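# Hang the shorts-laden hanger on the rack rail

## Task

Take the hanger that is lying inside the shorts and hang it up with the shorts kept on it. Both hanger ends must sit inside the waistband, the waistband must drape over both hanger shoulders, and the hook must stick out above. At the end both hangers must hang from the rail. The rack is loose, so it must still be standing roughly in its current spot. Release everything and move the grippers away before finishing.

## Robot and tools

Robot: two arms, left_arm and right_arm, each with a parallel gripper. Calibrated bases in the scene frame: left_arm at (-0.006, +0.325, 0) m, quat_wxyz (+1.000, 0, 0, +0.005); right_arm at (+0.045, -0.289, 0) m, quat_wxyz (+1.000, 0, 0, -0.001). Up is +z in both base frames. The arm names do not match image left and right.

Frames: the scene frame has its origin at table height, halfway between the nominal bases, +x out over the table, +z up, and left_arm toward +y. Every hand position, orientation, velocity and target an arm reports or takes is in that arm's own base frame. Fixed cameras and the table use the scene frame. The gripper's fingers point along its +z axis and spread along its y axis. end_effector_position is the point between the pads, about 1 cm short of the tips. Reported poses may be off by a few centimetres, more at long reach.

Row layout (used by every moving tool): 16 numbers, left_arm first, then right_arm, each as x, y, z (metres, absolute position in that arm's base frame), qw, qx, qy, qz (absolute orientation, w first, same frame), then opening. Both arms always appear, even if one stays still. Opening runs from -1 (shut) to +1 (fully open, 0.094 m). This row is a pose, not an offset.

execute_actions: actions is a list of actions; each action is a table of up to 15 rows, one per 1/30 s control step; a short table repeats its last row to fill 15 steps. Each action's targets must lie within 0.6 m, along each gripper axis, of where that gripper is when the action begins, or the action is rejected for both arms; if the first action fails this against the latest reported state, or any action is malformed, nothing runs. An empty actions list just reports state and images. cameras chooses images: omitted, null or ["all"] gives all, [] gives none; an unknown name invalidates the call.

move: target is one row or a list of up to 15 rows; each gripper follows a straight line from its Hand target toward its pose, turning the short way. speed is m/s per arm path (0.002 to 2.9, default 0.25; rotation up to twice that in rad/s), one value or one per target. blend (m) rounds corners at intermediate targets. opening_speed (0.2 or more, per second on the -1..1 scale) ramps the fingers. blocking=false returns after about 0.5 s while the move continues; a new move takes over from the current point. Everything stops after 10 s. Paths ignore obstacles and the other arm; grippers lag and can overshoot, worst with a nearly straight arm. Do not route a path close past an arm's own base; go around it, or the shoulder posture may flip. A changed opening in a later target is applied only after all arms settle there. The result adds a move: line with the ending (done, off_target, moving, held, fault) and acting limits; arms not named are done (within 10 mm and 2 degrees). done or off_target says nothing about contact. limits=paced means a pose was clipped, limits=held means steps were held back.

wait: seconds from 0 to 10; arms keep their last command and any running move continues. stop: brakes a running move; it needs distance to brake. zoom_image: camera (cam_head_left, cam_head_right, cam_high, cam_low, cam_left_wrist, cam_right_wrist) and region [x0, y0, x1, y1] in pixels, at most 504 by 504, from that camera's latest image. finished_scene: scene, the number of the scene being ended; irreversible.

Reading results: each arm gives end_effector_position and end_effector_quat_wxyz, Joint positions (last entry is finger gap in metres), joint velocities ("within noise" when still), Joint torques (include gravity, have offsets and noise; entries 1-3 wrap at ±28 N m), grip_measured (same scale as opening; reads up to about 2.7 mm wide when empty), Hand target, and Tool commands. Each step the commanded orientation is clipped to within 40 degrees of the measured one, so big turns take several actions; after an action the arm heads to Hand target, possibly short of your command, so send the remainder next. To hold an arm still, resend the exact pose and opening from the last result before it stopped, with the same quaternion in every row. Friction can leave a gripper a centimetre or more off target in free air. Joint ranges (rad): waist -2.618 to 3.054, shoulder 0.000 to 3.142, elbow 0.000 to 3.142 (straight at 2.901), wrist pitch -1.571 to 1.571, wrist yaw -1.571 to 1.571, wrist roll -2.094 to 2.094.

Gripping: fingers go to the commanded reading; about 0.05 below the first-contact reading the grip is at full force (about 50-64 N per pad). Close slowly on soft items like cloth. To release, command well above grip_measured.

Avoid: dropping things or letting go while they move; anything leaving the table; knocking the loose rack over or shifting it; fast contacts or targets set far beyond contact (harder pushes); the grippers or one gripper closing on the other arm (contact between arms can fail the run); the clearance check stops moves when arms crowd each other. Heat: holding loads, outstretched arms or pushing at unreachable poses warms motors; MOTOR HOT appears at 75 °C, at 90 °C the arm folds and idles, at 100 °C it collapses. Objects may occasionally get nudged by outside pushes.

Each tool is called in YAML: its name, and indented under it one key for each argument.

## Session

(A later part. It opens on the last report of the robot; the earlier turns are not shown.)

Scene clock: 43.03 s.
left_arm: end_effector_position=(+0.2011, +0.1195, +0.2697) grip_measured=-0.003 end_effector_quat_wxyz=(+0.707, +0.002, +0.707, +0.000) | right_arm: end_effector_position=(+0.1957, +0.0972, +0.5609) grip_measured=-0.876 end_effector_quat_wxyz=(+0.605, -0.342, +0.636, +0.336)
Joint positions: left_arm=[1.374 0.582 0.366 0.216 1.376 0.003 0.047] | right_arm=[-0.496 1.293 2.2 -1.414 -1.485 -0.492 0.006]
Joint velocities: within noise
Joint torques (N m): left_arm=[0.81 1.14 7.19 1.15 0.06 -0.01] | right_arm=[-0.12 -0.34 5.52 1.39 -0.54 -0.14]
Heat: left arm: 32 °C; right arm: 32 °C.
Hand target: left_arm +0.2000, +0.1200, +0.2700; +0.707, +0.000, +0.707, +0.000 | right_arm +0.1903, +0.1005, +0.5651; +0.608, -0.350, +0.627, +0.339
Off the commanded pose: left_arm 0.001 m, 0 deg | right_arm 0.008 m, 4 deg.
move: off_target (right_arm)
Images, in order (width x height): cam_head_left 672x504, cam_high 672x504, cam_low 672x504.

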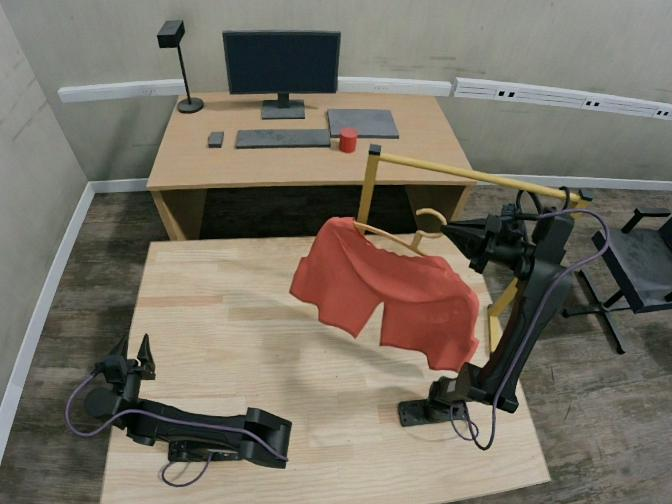

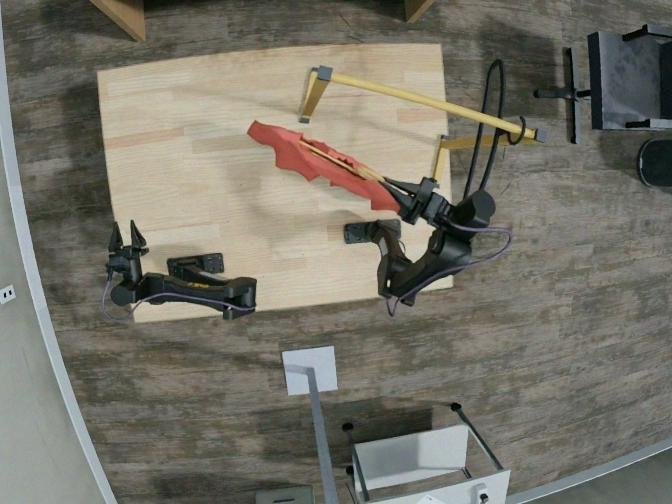

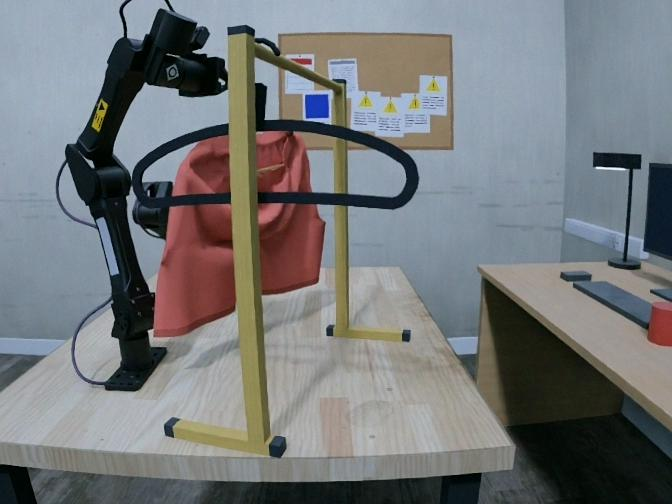

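move:
  target:
    - [0.2,0.12,0.27,0.707,0,0.707,0,0,0.20,0.05,0.565,0.625,-0.282,0.681,0.259,-1]
    - [0.2,0.12,0.27,0.707,0,0.707,0,0,0.21,0.0,0.565,0.660,-0.159,0.719,0.146,-1]
  speed: 0.12
  blend: 0.01
  cameras: ["cam_high","cam_low","cam_head_left"]

Scene clock: 46.27 s.
left_arm: end_effector_position=(+0.2011, +0.1195, +0.2697) grip_measured=-0.003 end_effector_quat_wxyz=(+0.707, +0.002, +0.707, +0.000) | right_arm: end_effector_position=(+0.2123, -0.0025, +0.5617) grip_measured=-0.877 end_effector_quat_wxyz=(+0.659, -0.160, +0.721, +0.140)
Joint positions: left_arm=[1.374 0.582 0.366 0.216 1.376 0.003 0.047] | right_arm=[-0.993 1.322 2.343 -1.572 -1.396 -0.553 0.006]
Joint velocities: within noise
Joint torques (N m): left_arm=[0.8 1.01 7.21 1.14 0.09 -0.02] | right_arm=[-0.58 -0.06 4.77 1.46 -0.57 0.16]
Heat: left arm: 32 °C; right arm: 32 °C.
Hand target: left_arm +0.2000, +0.1200, +0.2700; +0.707, +0.000, +0.707, +0.000 | right_arm +0.2101, +0.0001, +0.5649; +0.662, -0.158, +0.718, +0.146
Off the commanded pose: left_arm 0.001 m, 0 deg | right_arm 0.005 m, 1 deg.
joint sent to its limit (right arm) — joint 4 (wrist pitch), lower limit. The joint targets still meet the commanded pose.
move: done
Images, in order (width x height): cam_head_left 672x504, cam_high 672x504, cam_low 672x504.

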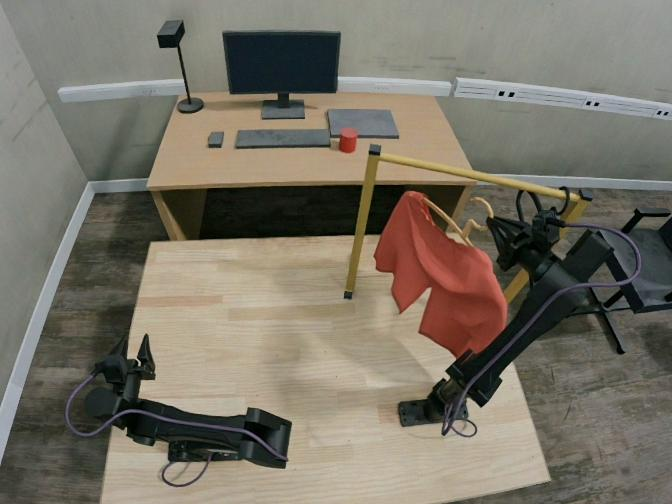

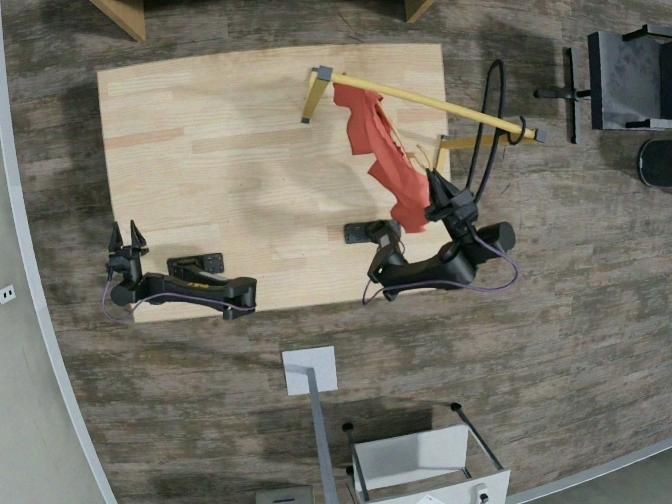

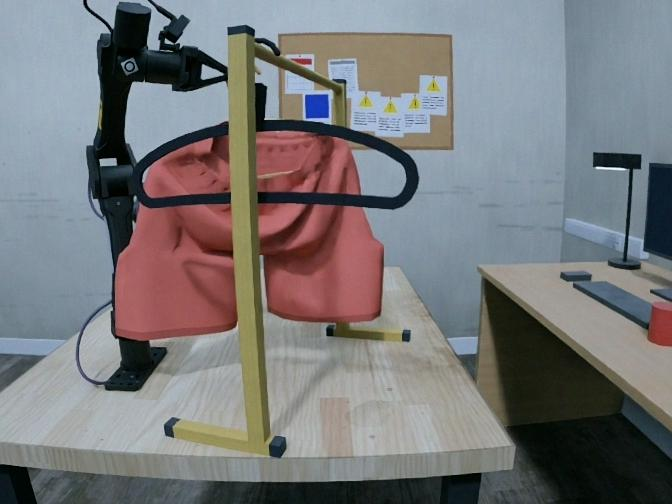

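move:
  target:
    - [0.2,0.12,0.27,0.707,0,0.707,0,0,0.25,0.0,0.585,0.675,-0.032,0.736,0.0295,-1]
    - [0.2,0.12,0.27,0.707,0,0.707,0,0,0.255,0.03,0.60,0.670,0.0966,0.730,-0.0886,-1]
  speed: 0.12
  blend: 0.01

zoom_image:
  camera: "cam_high"
  region: [300, 30, 560, 240]

zoom_image:
  camera: "cam_low"
  region: [180, 0, 420, 200]

Scene clock: 50.53 s.
left_arm: end_effector_position=(+0.2011, +0.1195, +0.2697) grip_measured=-0.003 end_effector_quat_wxyz=(+0.707, +0.002, +0.707, +0.000) | right_arm: end_effector_position=(+0.2575, +0.0320, +0.5947) grip_measured=-0.877 end_effector_quat_wxyz=(+0.665, +0.085, +0.736, -0.096)
Joint positions: left_arm=[1.374 0.582 0.366 0.216 1.377 0.003 0.047] | right_arm=[0.723 1.434 2.515 -1.257 0.974 0.118 0.006]
Joint velocities: within noise
Joint torques (N m): left_arm=[0.81 0.96 7.16 1.11 0.09 -0.02] | right_arm=[0.62 -1.07 4.93 2.04 0.23 0.11]
Heat: left arm: 32 °C; right arm: 31 °C.
Hand target: left_arm +0.2000, +0.1199, +0.2700; +0.707, +0.000, +0.707, +0.000 | right_arm +0.2550, +0.0300, +0.5998; +0.671, +0.096, +0.730, -0.089
Off the commanded pose: left_arm 0.001 m, 0 deg | right_arm 0.006 m, 2 deg.
move: done

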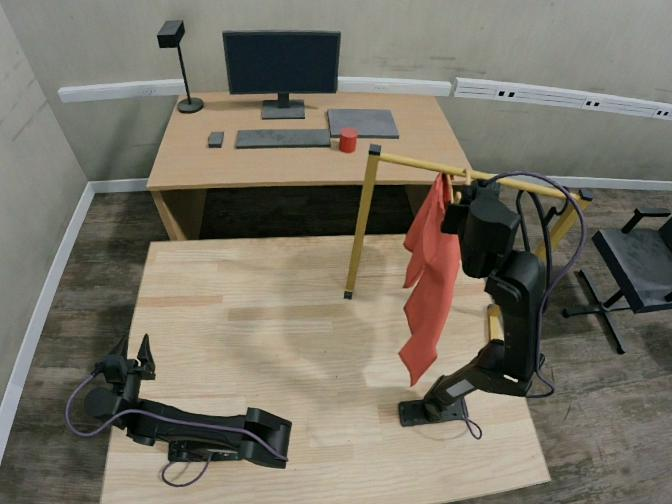

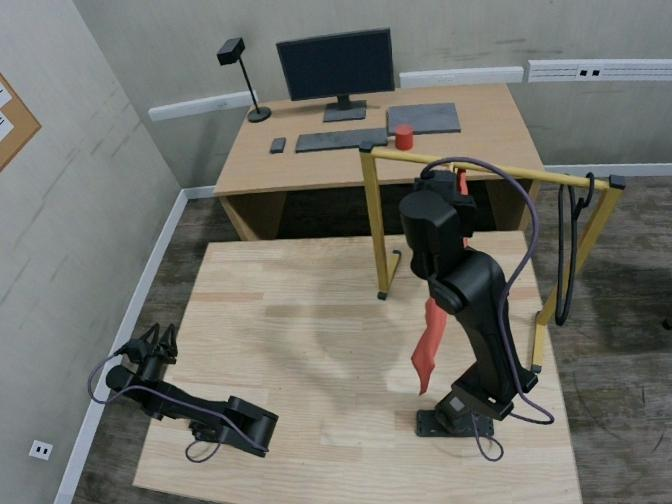

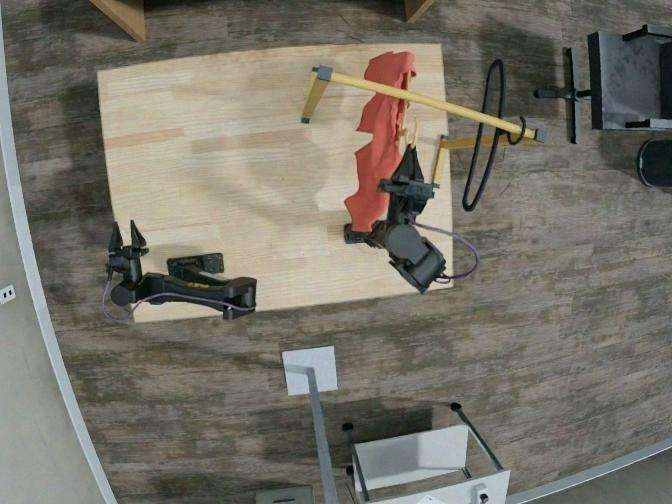

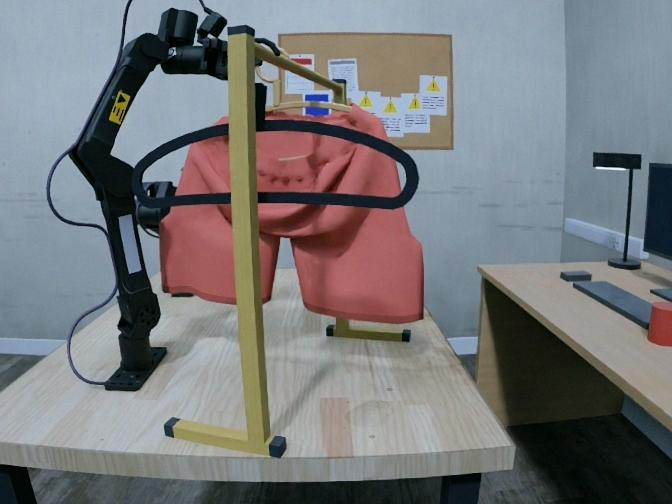

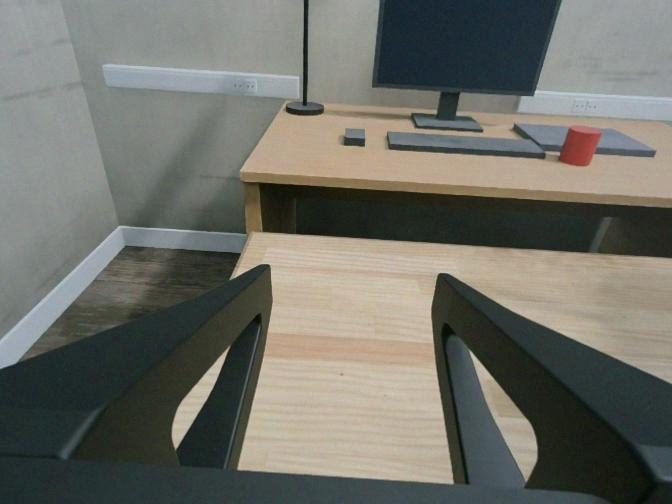

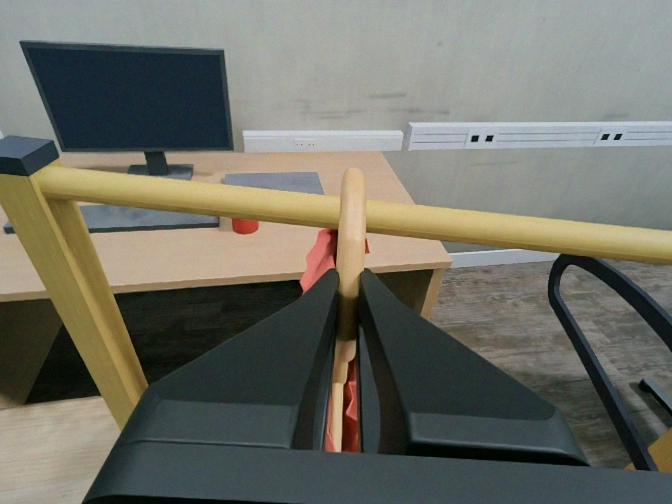

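Scaled by 1.938 from the camera's 672x504 image, which has a finer 960x720 frame.

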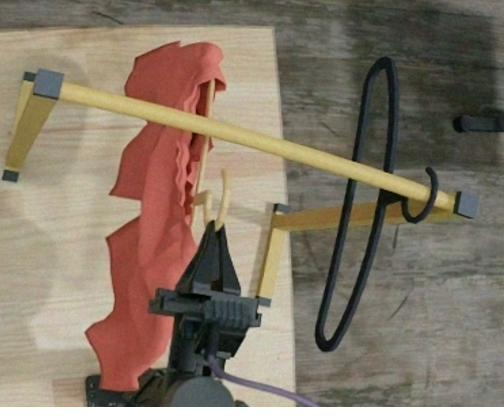

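Scaled by 2.100 from the camera's 672x504 image, which has a finer 960x720 frame.

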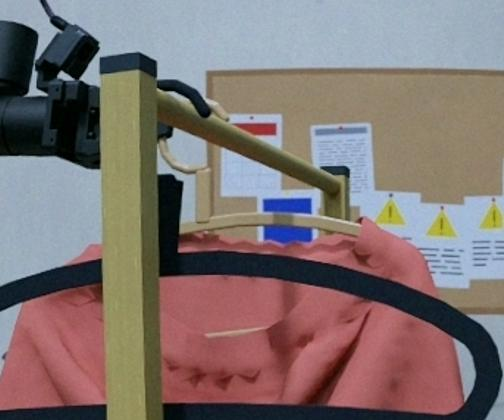

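move:
  target: [0.2,0.12,0.27,0.707,0,0.707,0,0,0.315,0.014,0.587,0.670,0.0966,0.730,-0.0886,-1]
  speed: 0.08
  cameras: ["cam_high","cam_low","cam_right_wrist"]

zoom_image:
  camera: "cam_high"
  region: [330, 30, 480, 150]

zoom_image:
  camera: "cam_low"
  region: [230, 20, 380, 140]

Scene clock: 52.53 s.
left_arm: end_effector_position=(+0.2011, +0.1195, +0.2697) grip_measured=-0.003 end_effector_quat_wxyz=(+0.707, +0.002, +0.707, +0.000) | right_arm: end_effector_position=(+0.3146, +0.0161, +0.5813) grip_measured=-0.877 end_effector_quat_wxyz=(+0.661, +0.093, +0.739, -0.089)
Joint positions: left_arm=[1.374 0.582 0.366 0.216 1.377 0.003 0.047] | right_arm=[0.399 1.434 2.347 -1.052 0.654 0.077 0.006]
Joint velocities: within noise
Joint torques (N m): left_arm=[0.8 1.05 7.09 1.15 0.12 0] | right_arm=[-0.75 -3.14 3.41 2.59 0.06 -0.11]
Heat: left arm: 33 °C; right arm: 31 °C.
Hand target: left_arm +0.2000, +0.1200, +0.2700; +0.707, +0.000, +0.707, +0.000 | right_arm +0.3148, +0.0140, +0.5870; +0.670, +0.097, +0.731, -0.089
Off the commanded pose: left_arm 0.001 m, 0 deg | right_arm 0.006 m, 2 deg.
move: done
Images, in order (width x height): cam_high 672x504, cam_low 672x504, cam_right_wrist 672x504.

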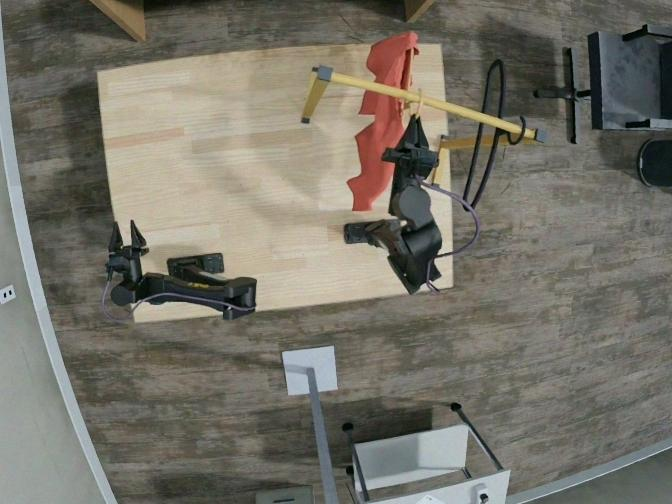

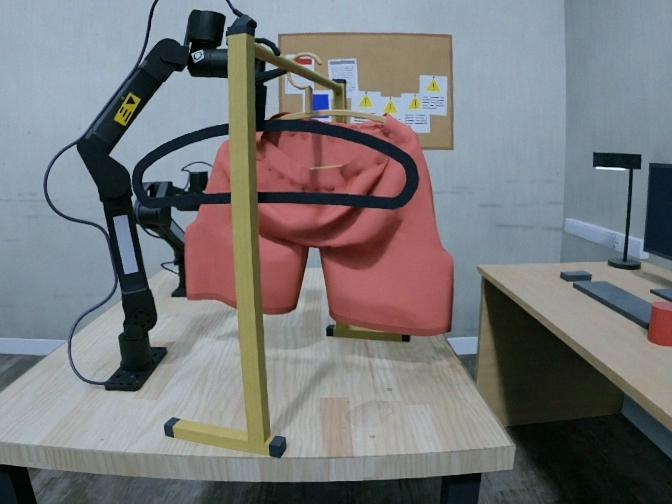

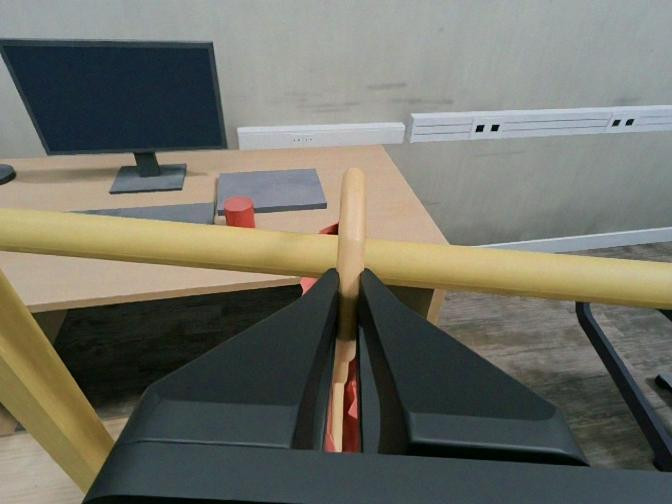

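Scaled by 3.360 from the camera's 672x504 image, which has a finer 960x720 frame.

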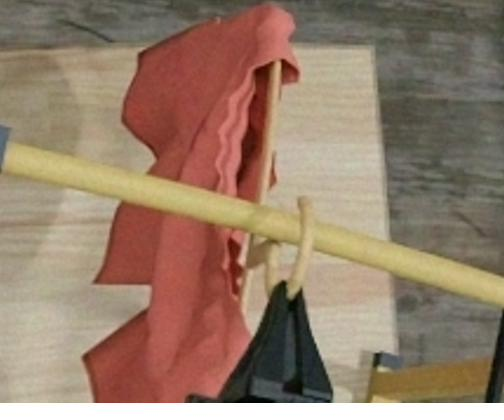

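Scaled by 3.360 from the camera's 672x504 image, which has a finer 960x720 frame.

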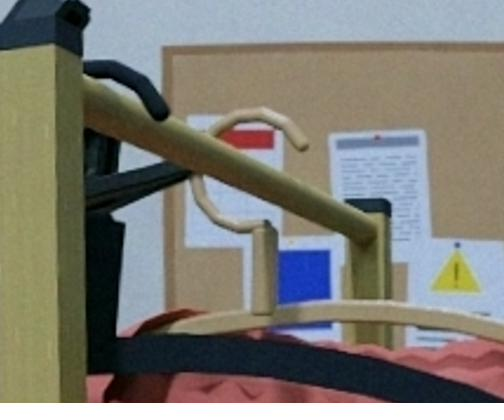

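move:
  target:
    - [0.2,0.12,0.27,0.707,0,0.707,0,0,0.342,0.006,0.580,0.670,0.0966,0.730,-0.0886,-1]
    - [0.2,0.12,0.27,0.707,0,0.707,0,0,0.342,0.006,0.562,0.670,0.0966,0.730,-0.0886,-1]
  speed: 0.06
  cameras: ["cam_high","cam_low","cam_right_wrist"]

zoom_image:
  camera: "cam_high"
  region: [330, 30, 480, 150]

zoom_image:
  camera: "cam_low"
  region: [230, 20, 380, 140]

Scene clock: 54.20 s.
left_arm: end_effector_position=(+0.2011, +0.1195, +0.2697) grip_measured=-0.003 end_effector_quat_wxyz=(+0.707, +0.002, +0.707, +0.000) | right_arm: end_effector_position=(+0.3419, +0.0078, +0.5575) grip_measured=-0.877 end_effector_quat_wxyz=(+0.661, +0.096, +0.739, -0.089)
Joint positions: left_arm=[1.374 0.582 0.366 0.216 1.377 0.003 0.047] | right_arm=[0.299 1.371 2.106 -0.864 0.557 0.064 0.006]
Joint velocities: within noise
Joint torques (N m): left_arm=[0.85 1.13 7.31 1.12 0.06 -0.02] | right_arm=[-0.66 -3.88 3.69 2.61 0.01 -0.13]
Heat: left arm: 33 °C; right arm: 31 °C.
Hand target: left_arm +0.2000, +0.1200, +0.2700; +0.707, +0.000, +0.707, +0.000 | right_arm +0.3418, +0.0059, +0.5621; +0.670, +0.097, +0.731, -0.089
Off the commanded pose: left_arm 0.001 m, 0 deg | right_arm 0.005 m, 1 deg.
move: done
Images, in order (width x height): cam_high 672x504, cam_low 672x504, cam_right_wrist 672x504.

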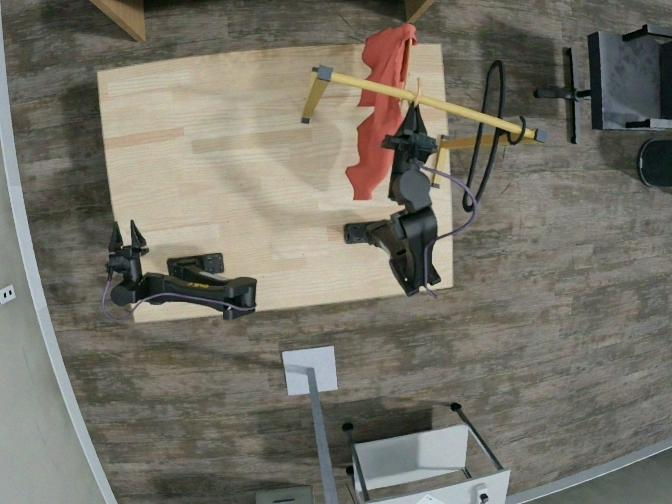

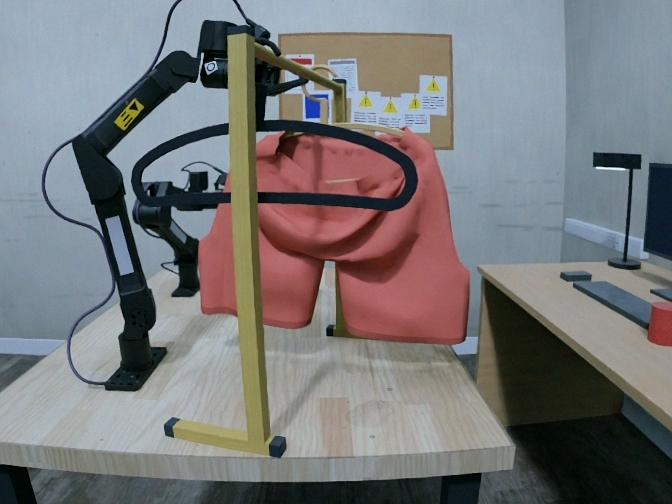

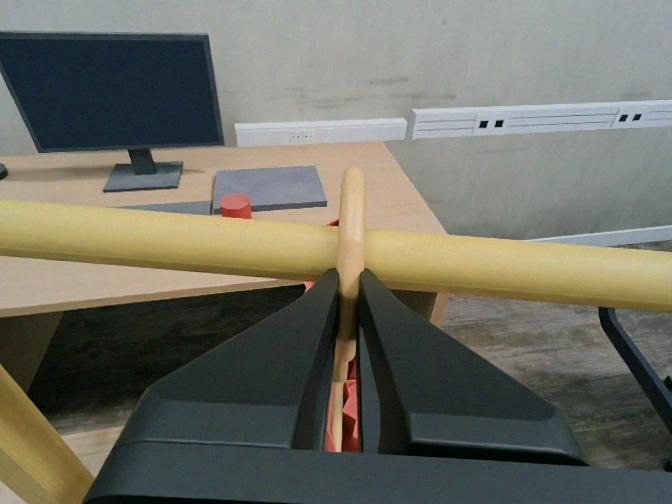

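Scaled by 3.360 from the camera's 672x504 image, which has a finer 960x720 frame.

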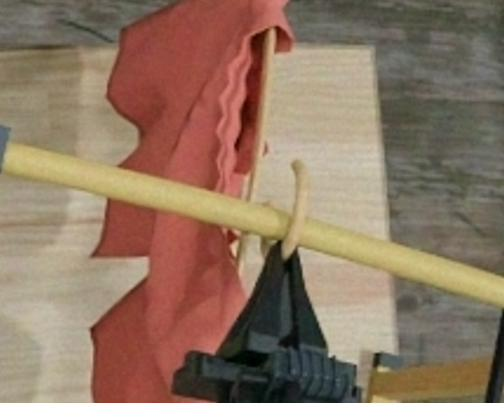

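Scaled by 3.360 from the camera's 672x504 image, which has a finer 960x720 frame.

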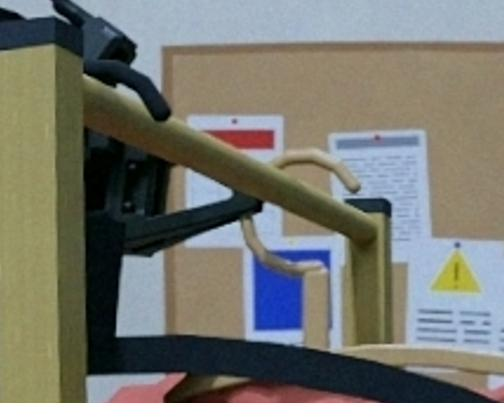

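move:
  target:
    - [0.2,0.12,0.27,0.707,0,0.707,0,0,0.342,0.006,0.546,0.670,0.0966,0.730,-0.0886,-1]
    - [0.2,0.12,0.27,0.707,0,0.707,0,0,0.342,0.006,0.546,0.670,0.0966,0.730,-0.0886,-0.4]
  speed: 0.04
  opening_speed: 0.4
  cameras: ["cam_high","cam_low","cam_right_wrist"]

zoom_image:
  camera: "cam_high"
  region: [330, 30, 480, 150]

zoom_image:
  camera: "cam_low"
  region: [230, 20, 380, 140]

Scene clock: 57.17 s.
left_arm: end_effector_position=(+0.2011, +0.1195, +0.2697) grip_measured=-0.003 end_effector_quat_wxyz=(+0.707, +0.002, +0.707, +0.000) | right_arm: end_effector_position=(+0.3422, +0.0088, +0.5529) grip_measured=-0.402 end_effector_quat_wxyz=(+0.678, +0.100, +0.724, -0.079)
Joint positions: left_arm=[1.374 0.582 0.366 0.216 1.377 0.003 0.047] | right_arm=[0.299 1.306 1.964 -0.738 0.552 0.063 0.028]
Joint velocities: within noise
Joint torques (N m): left_arm=[0.94 1.09 7.25 1.1 0.08 -0.03] | right_arm=[-0.62 -3.41 4.21 2.12 0.01 -0.09]
Heat: left arm: 33 °C; right arm: 31 °C.
Hand target: left_arm +0.2000, +0.1200, +0.2700; +0.707, +0.000, +0.707, +0.000 | right_arm +0.3420, +0.0060, +0.5461; +0.670, +0.097, +0.730, -0.089
Off the commanded pose: left_arm 0.001 m, 0 deg | right_arm 0.007 m, 2 deg.
move: done
Images, in order (width x height): cam_high 672x504, cam_low 672x504, cam_right_wrist 672x504.

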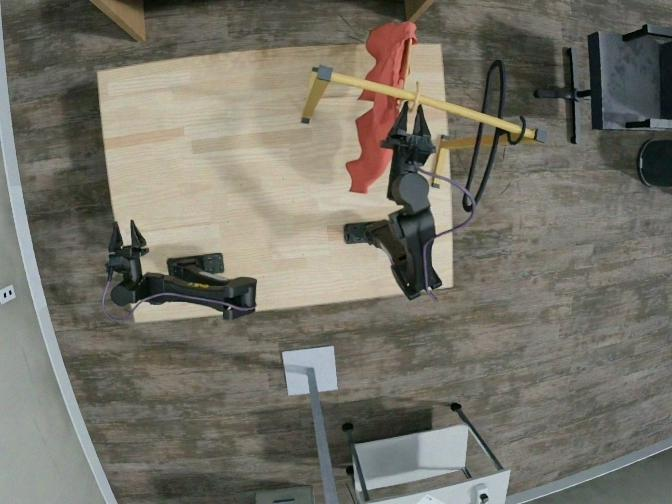

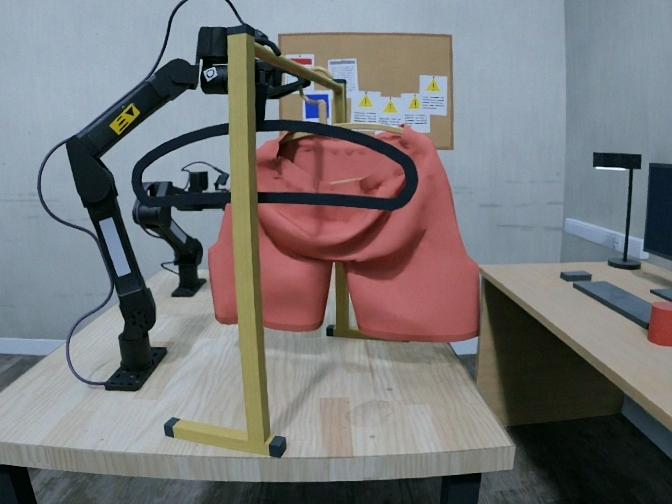

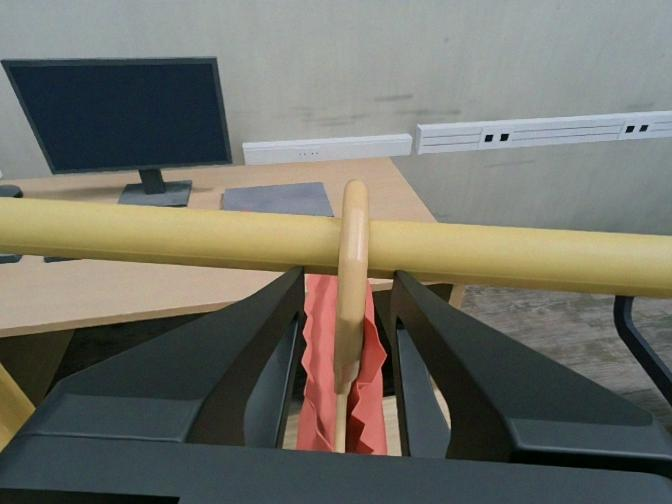

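Scaled by 3.360 from the camera's 672x504 image, which has a finer 960x720 frame.

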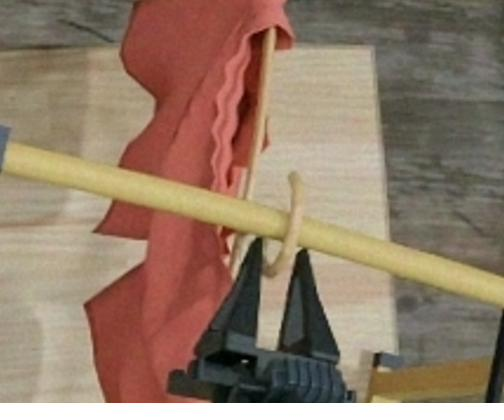

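Scaled by 3.360 from the camera's 672x504 image, which has a finer 960x720 frame.

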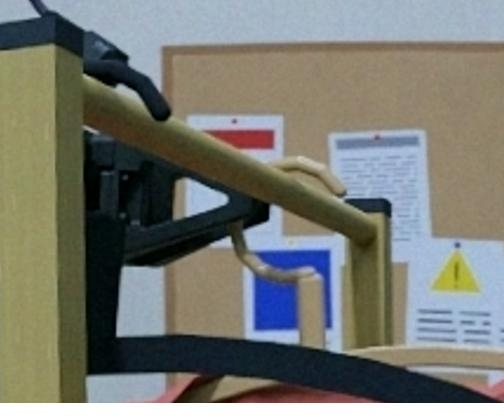

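move:
  target:
    - [0.2,0.12,0.27,0.707,0,0.707,0,0,0.340,0.006,0.551,0.670,0.0966,0.730,-0.0886,0.2]
    - [0.2,0.12,0.27,0.707,0,0.707,0,0,0.235,0.034,0.59,0.670,0.0966,0.730,-0.0886,0.2]
  speed: 0.1
  opening_speed: 0.8

zoom_image:
  camera: "cam_high"
  region: [330, 10, 480, 300]

zoom_image:
  camera: "cam_low"
  region: [150, 20, 480, 340]

Scene clock: 61.03 s.
left_arm: end_effector_position=(+0.2011, +0.1195, +0.2697) grip_measured=-0.003 end_effector_quat_wxyz=(+0.707, +0.002, +0.707, +0.000) | right_arm: end_effector_position=(+0.2363, +0.0343, +0.5908) grip_measured=+0.198 end_effector_quat_wxyz=(+0.673, +0.097, +0.728, -0.087)
Joint positions: left_arm=[1.374 0.582 0.366 0.216 1.377 0.003 0.047] | right_arm=[0.883 1.351 2.395 -1.234 1.137 0.176 0.056]
Joint velocities: within noise
Joint torques (N m): left_arm=[0.75 1.13 7.15 1.13 0.05 -0.02] | right_arm=[0.61 -0.1 4.41 1.61 0.24 0.11]
Heat: left arm: 33 °C; right arm: 31 °C.
Hand target: left_arm +0.2000, +0.1200, +0.2700; +0.707, +0.000, +0.707, +0.000 | right_arm +0.2350, +0.0339, +0.5900; +0.671, +0.096, +0.730, -0.089
Off the commanded pose: left_arm 0.001 m, 0 deg | right_arm 0.002 m, 0 deg.
move: done

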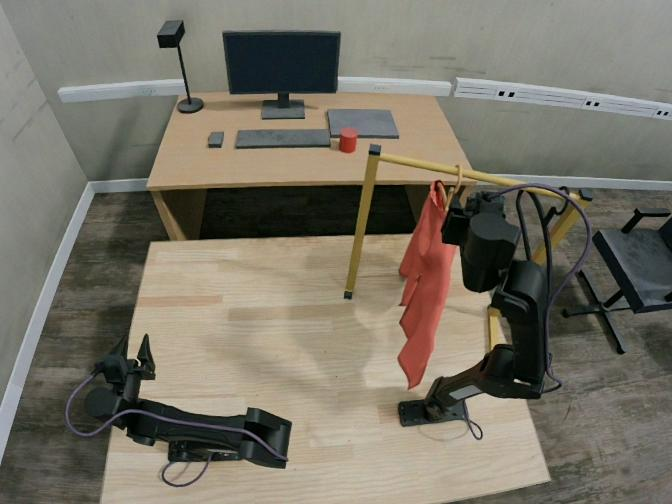

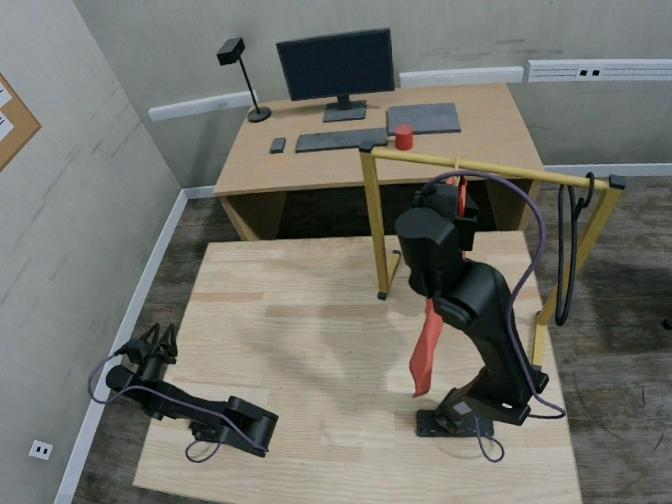

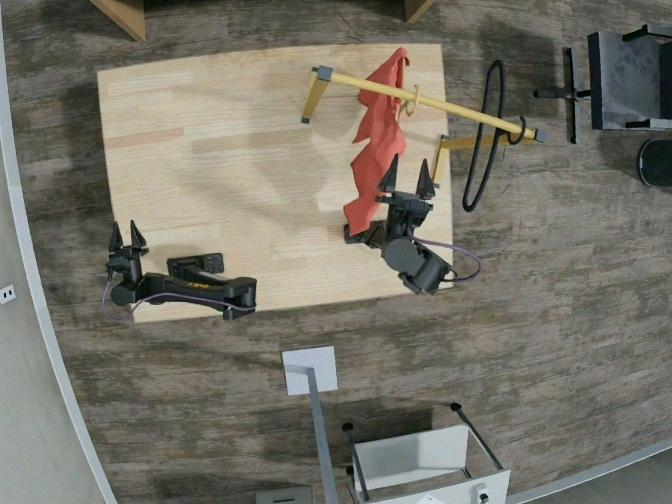

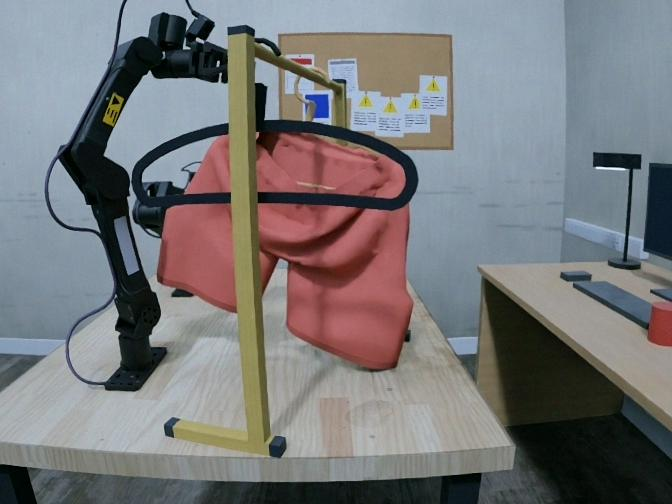

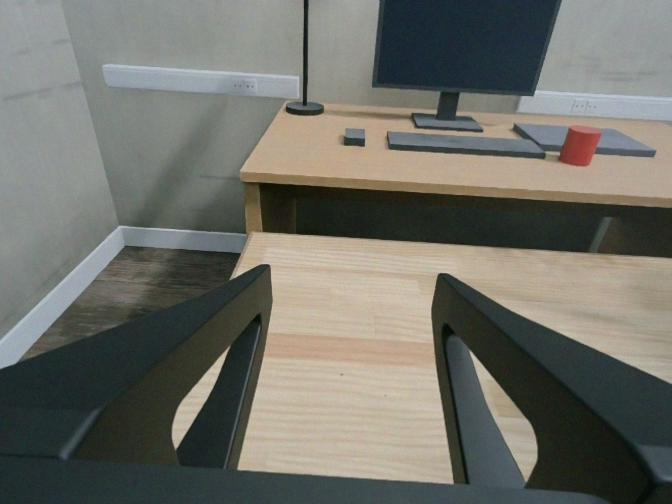

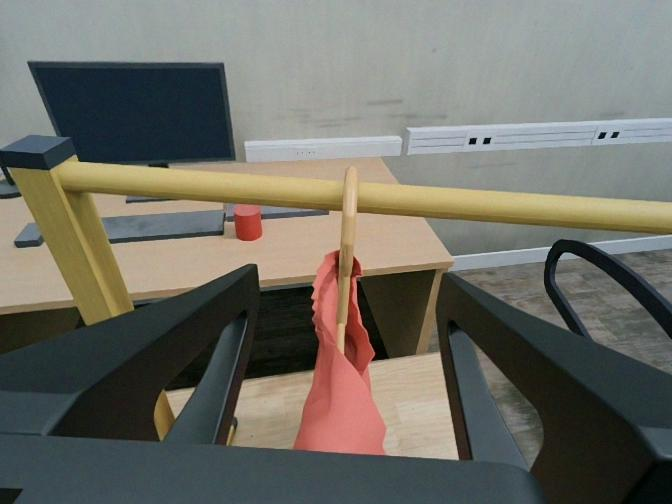

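Scaled by 1.738 from the camera's 672x504 image, which has a finer 960x720 frame.

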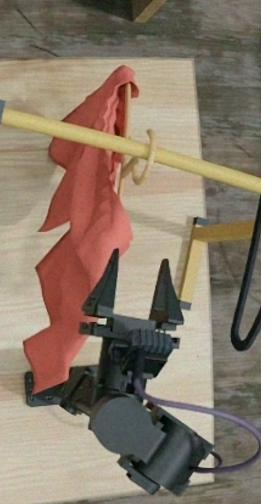

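Scaled by 1.527 from the camera's 672x504 image, which has a finer 960x720 frame.

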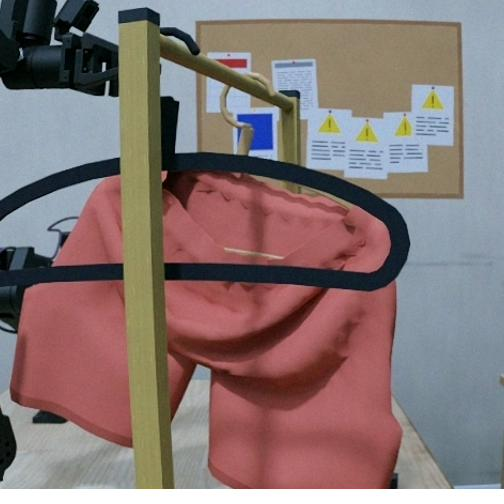

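move:
  target: [0.2,0.12,0.27,0.707,0,0.707,0,0,0.24,-0.08,0.59,0.670,0.0966,0.730,-0.0886,0.0]
  speed: 0.1

zoom_image:
  camera: "cam_high"
  region: [330, 10, 480, 300]

zoom_image:
  camera: "cam_low"
  region: [150, 20, 480, 340]

Scene clock: 63.77 s.
left_arm: end_effector_position=(+0.2011, +0.1195, +0.2697) grip_measured=-0.003 end_effector_quat_wxyz=(+0.707, +0.002, +0.707, +0.000) | right_arm: end_effector_position=(+0.2369, -0.0775, +0.5953) grip_measured=+0.002 end_effector_quat_wxyz=(+0.677, +0.098, +0.724, -0.087)
Joint positions: left_arm=[1.374 0.582 0.366 0.216 1.377 0.003 0.047] | right_arm=[-0.462 1.247 2.313 -1.135 -0.2 -0.007 0.047]
Joint velocities: within noise
Joint torques (N m): left_arm=[0.85 1.11 7.27 1.12 0.09 0] | right_arm=[-0.73 0.2 2.35 2.28 -0.11 -0.17]
Heat: left arm: 33 °C; right arm: 32 °C.
Hand target: left_arm +0.2000, +0.1200, +0.2700; +0.707, +0.000, +0.707, +0.000 | right_arm +0.2399, -0.0800, +0.5900; +0.670, +0.097, +0.730, -0.089
Off the commanded pose: left_arm 0.001 m, 0 deg | right_arm 0.007 m, 1 deg.
move: done

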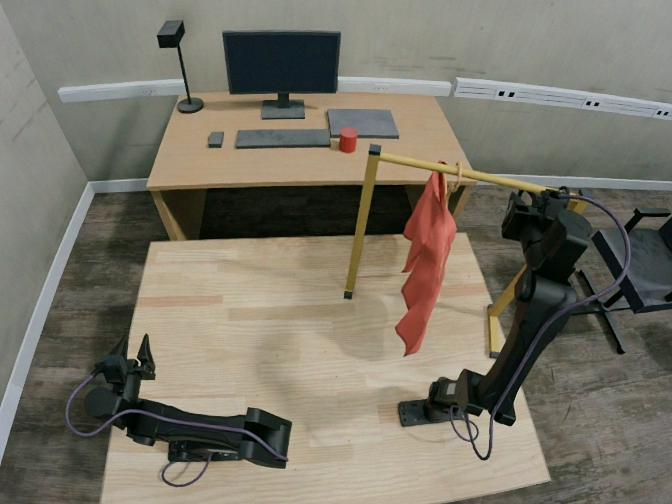

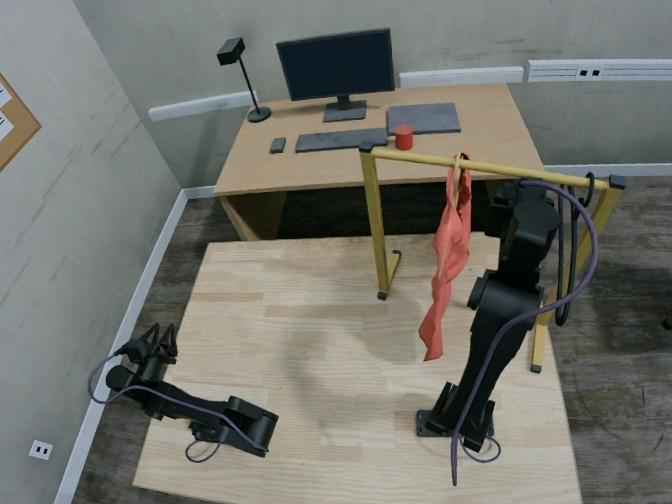

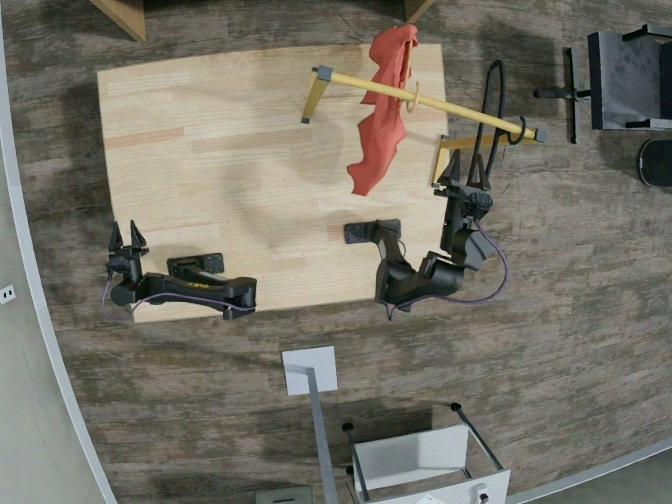

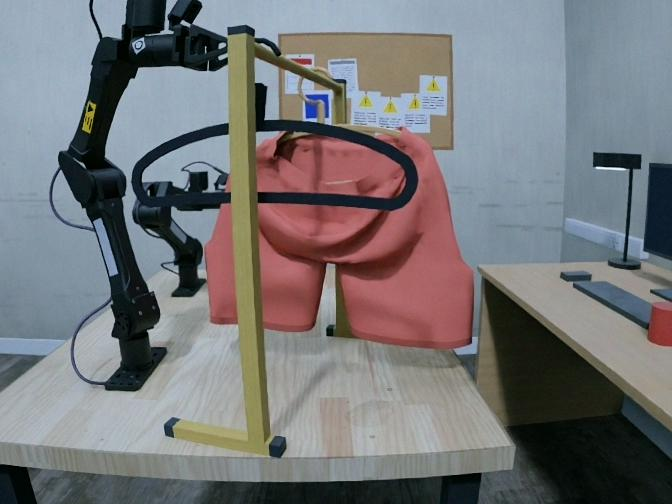

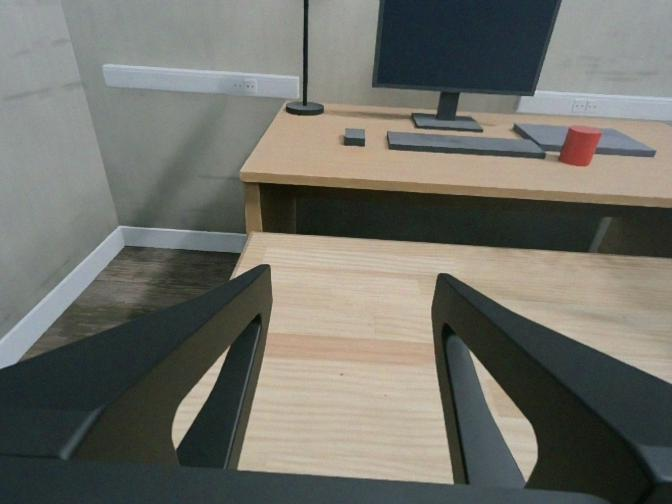

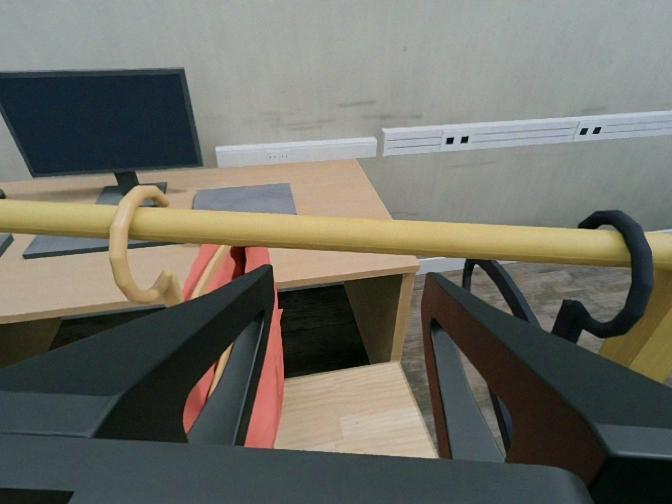

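Scaled by 1.738 from the camera's 672x504 image, which has a finer 960x720 frame.

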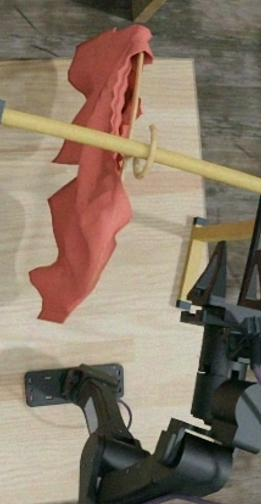

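Scaled by 1.527 from the camera's 672x504 image, which has a finer 960x720 frame.

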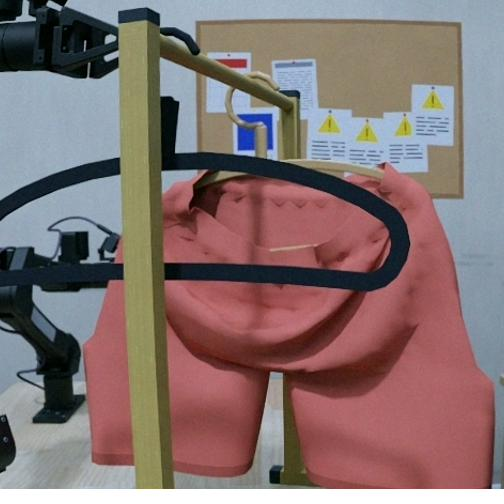

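move:
  target: [0.2,0.12,0.27,0.707,0,0.707,0,0,0.20,-0.075,0.59,0.670,0.0966,0.730,-0.0886,0.0]
  speed: 0.1
  cameras: ["cam_low"]

finished_scene:
  scene: 2

Scene clock: 65.50 s.
left_arm: end_effector_position=(+0.2011, +0.1195, +0.2697) grip_measured=-0.003 end_effector_quat_wxyz=(+0.707, +0.002, +0.707, +0.000) | right_arm: end_effector_position=(+0.2019, -0.0761, +0.5918) grip_measured=+0.002 end_effector_quat_wxyz=(+0.675, +0.098, +0.726, -0.088)
Joint positions: left_arm=[1.374 0.582 0.366 0.216 1.377 0.003 0.047] | right_arm=[-0.803 1.193 2.324 -1.219 -0.538 -0.041 0.047]
Joint velocities: within noise
Joint torques (N m): left_arm=[0.84 0.99 7.17 1.12 0.08 -0.01] | right_arm=[-0.64 1.4 4.05 1.99 -0.18 -0.19]
Heat: left arm: 33 °C; right arm: 32 °C.
Hand target: left_arm +0.2000, +0.1200, +0.2700; +0.707, +0.000, +0.707, +0.000 | right_arm +0.2001, -0.0749, +0.5900; +0.671, +0.097, +0.730, -0.089
Off the commanded pose: left_arm 0.001 m, 0 deg | right_arm 0.003 m, 1 deg.
move: done
Images, in order (width x height): cam_low 672x504.

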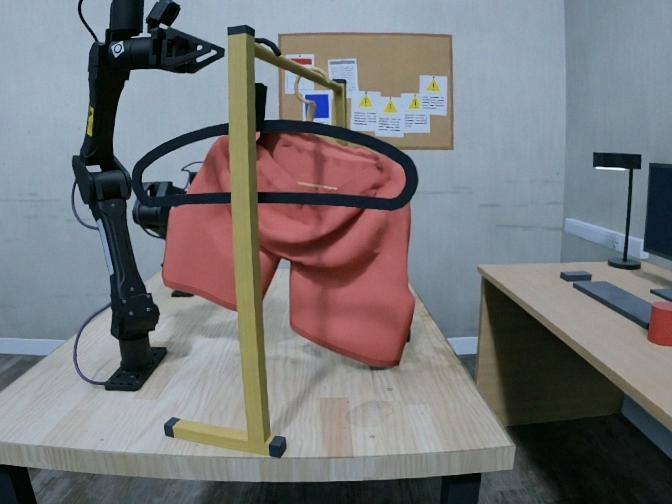

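The scene is finished: the task was done.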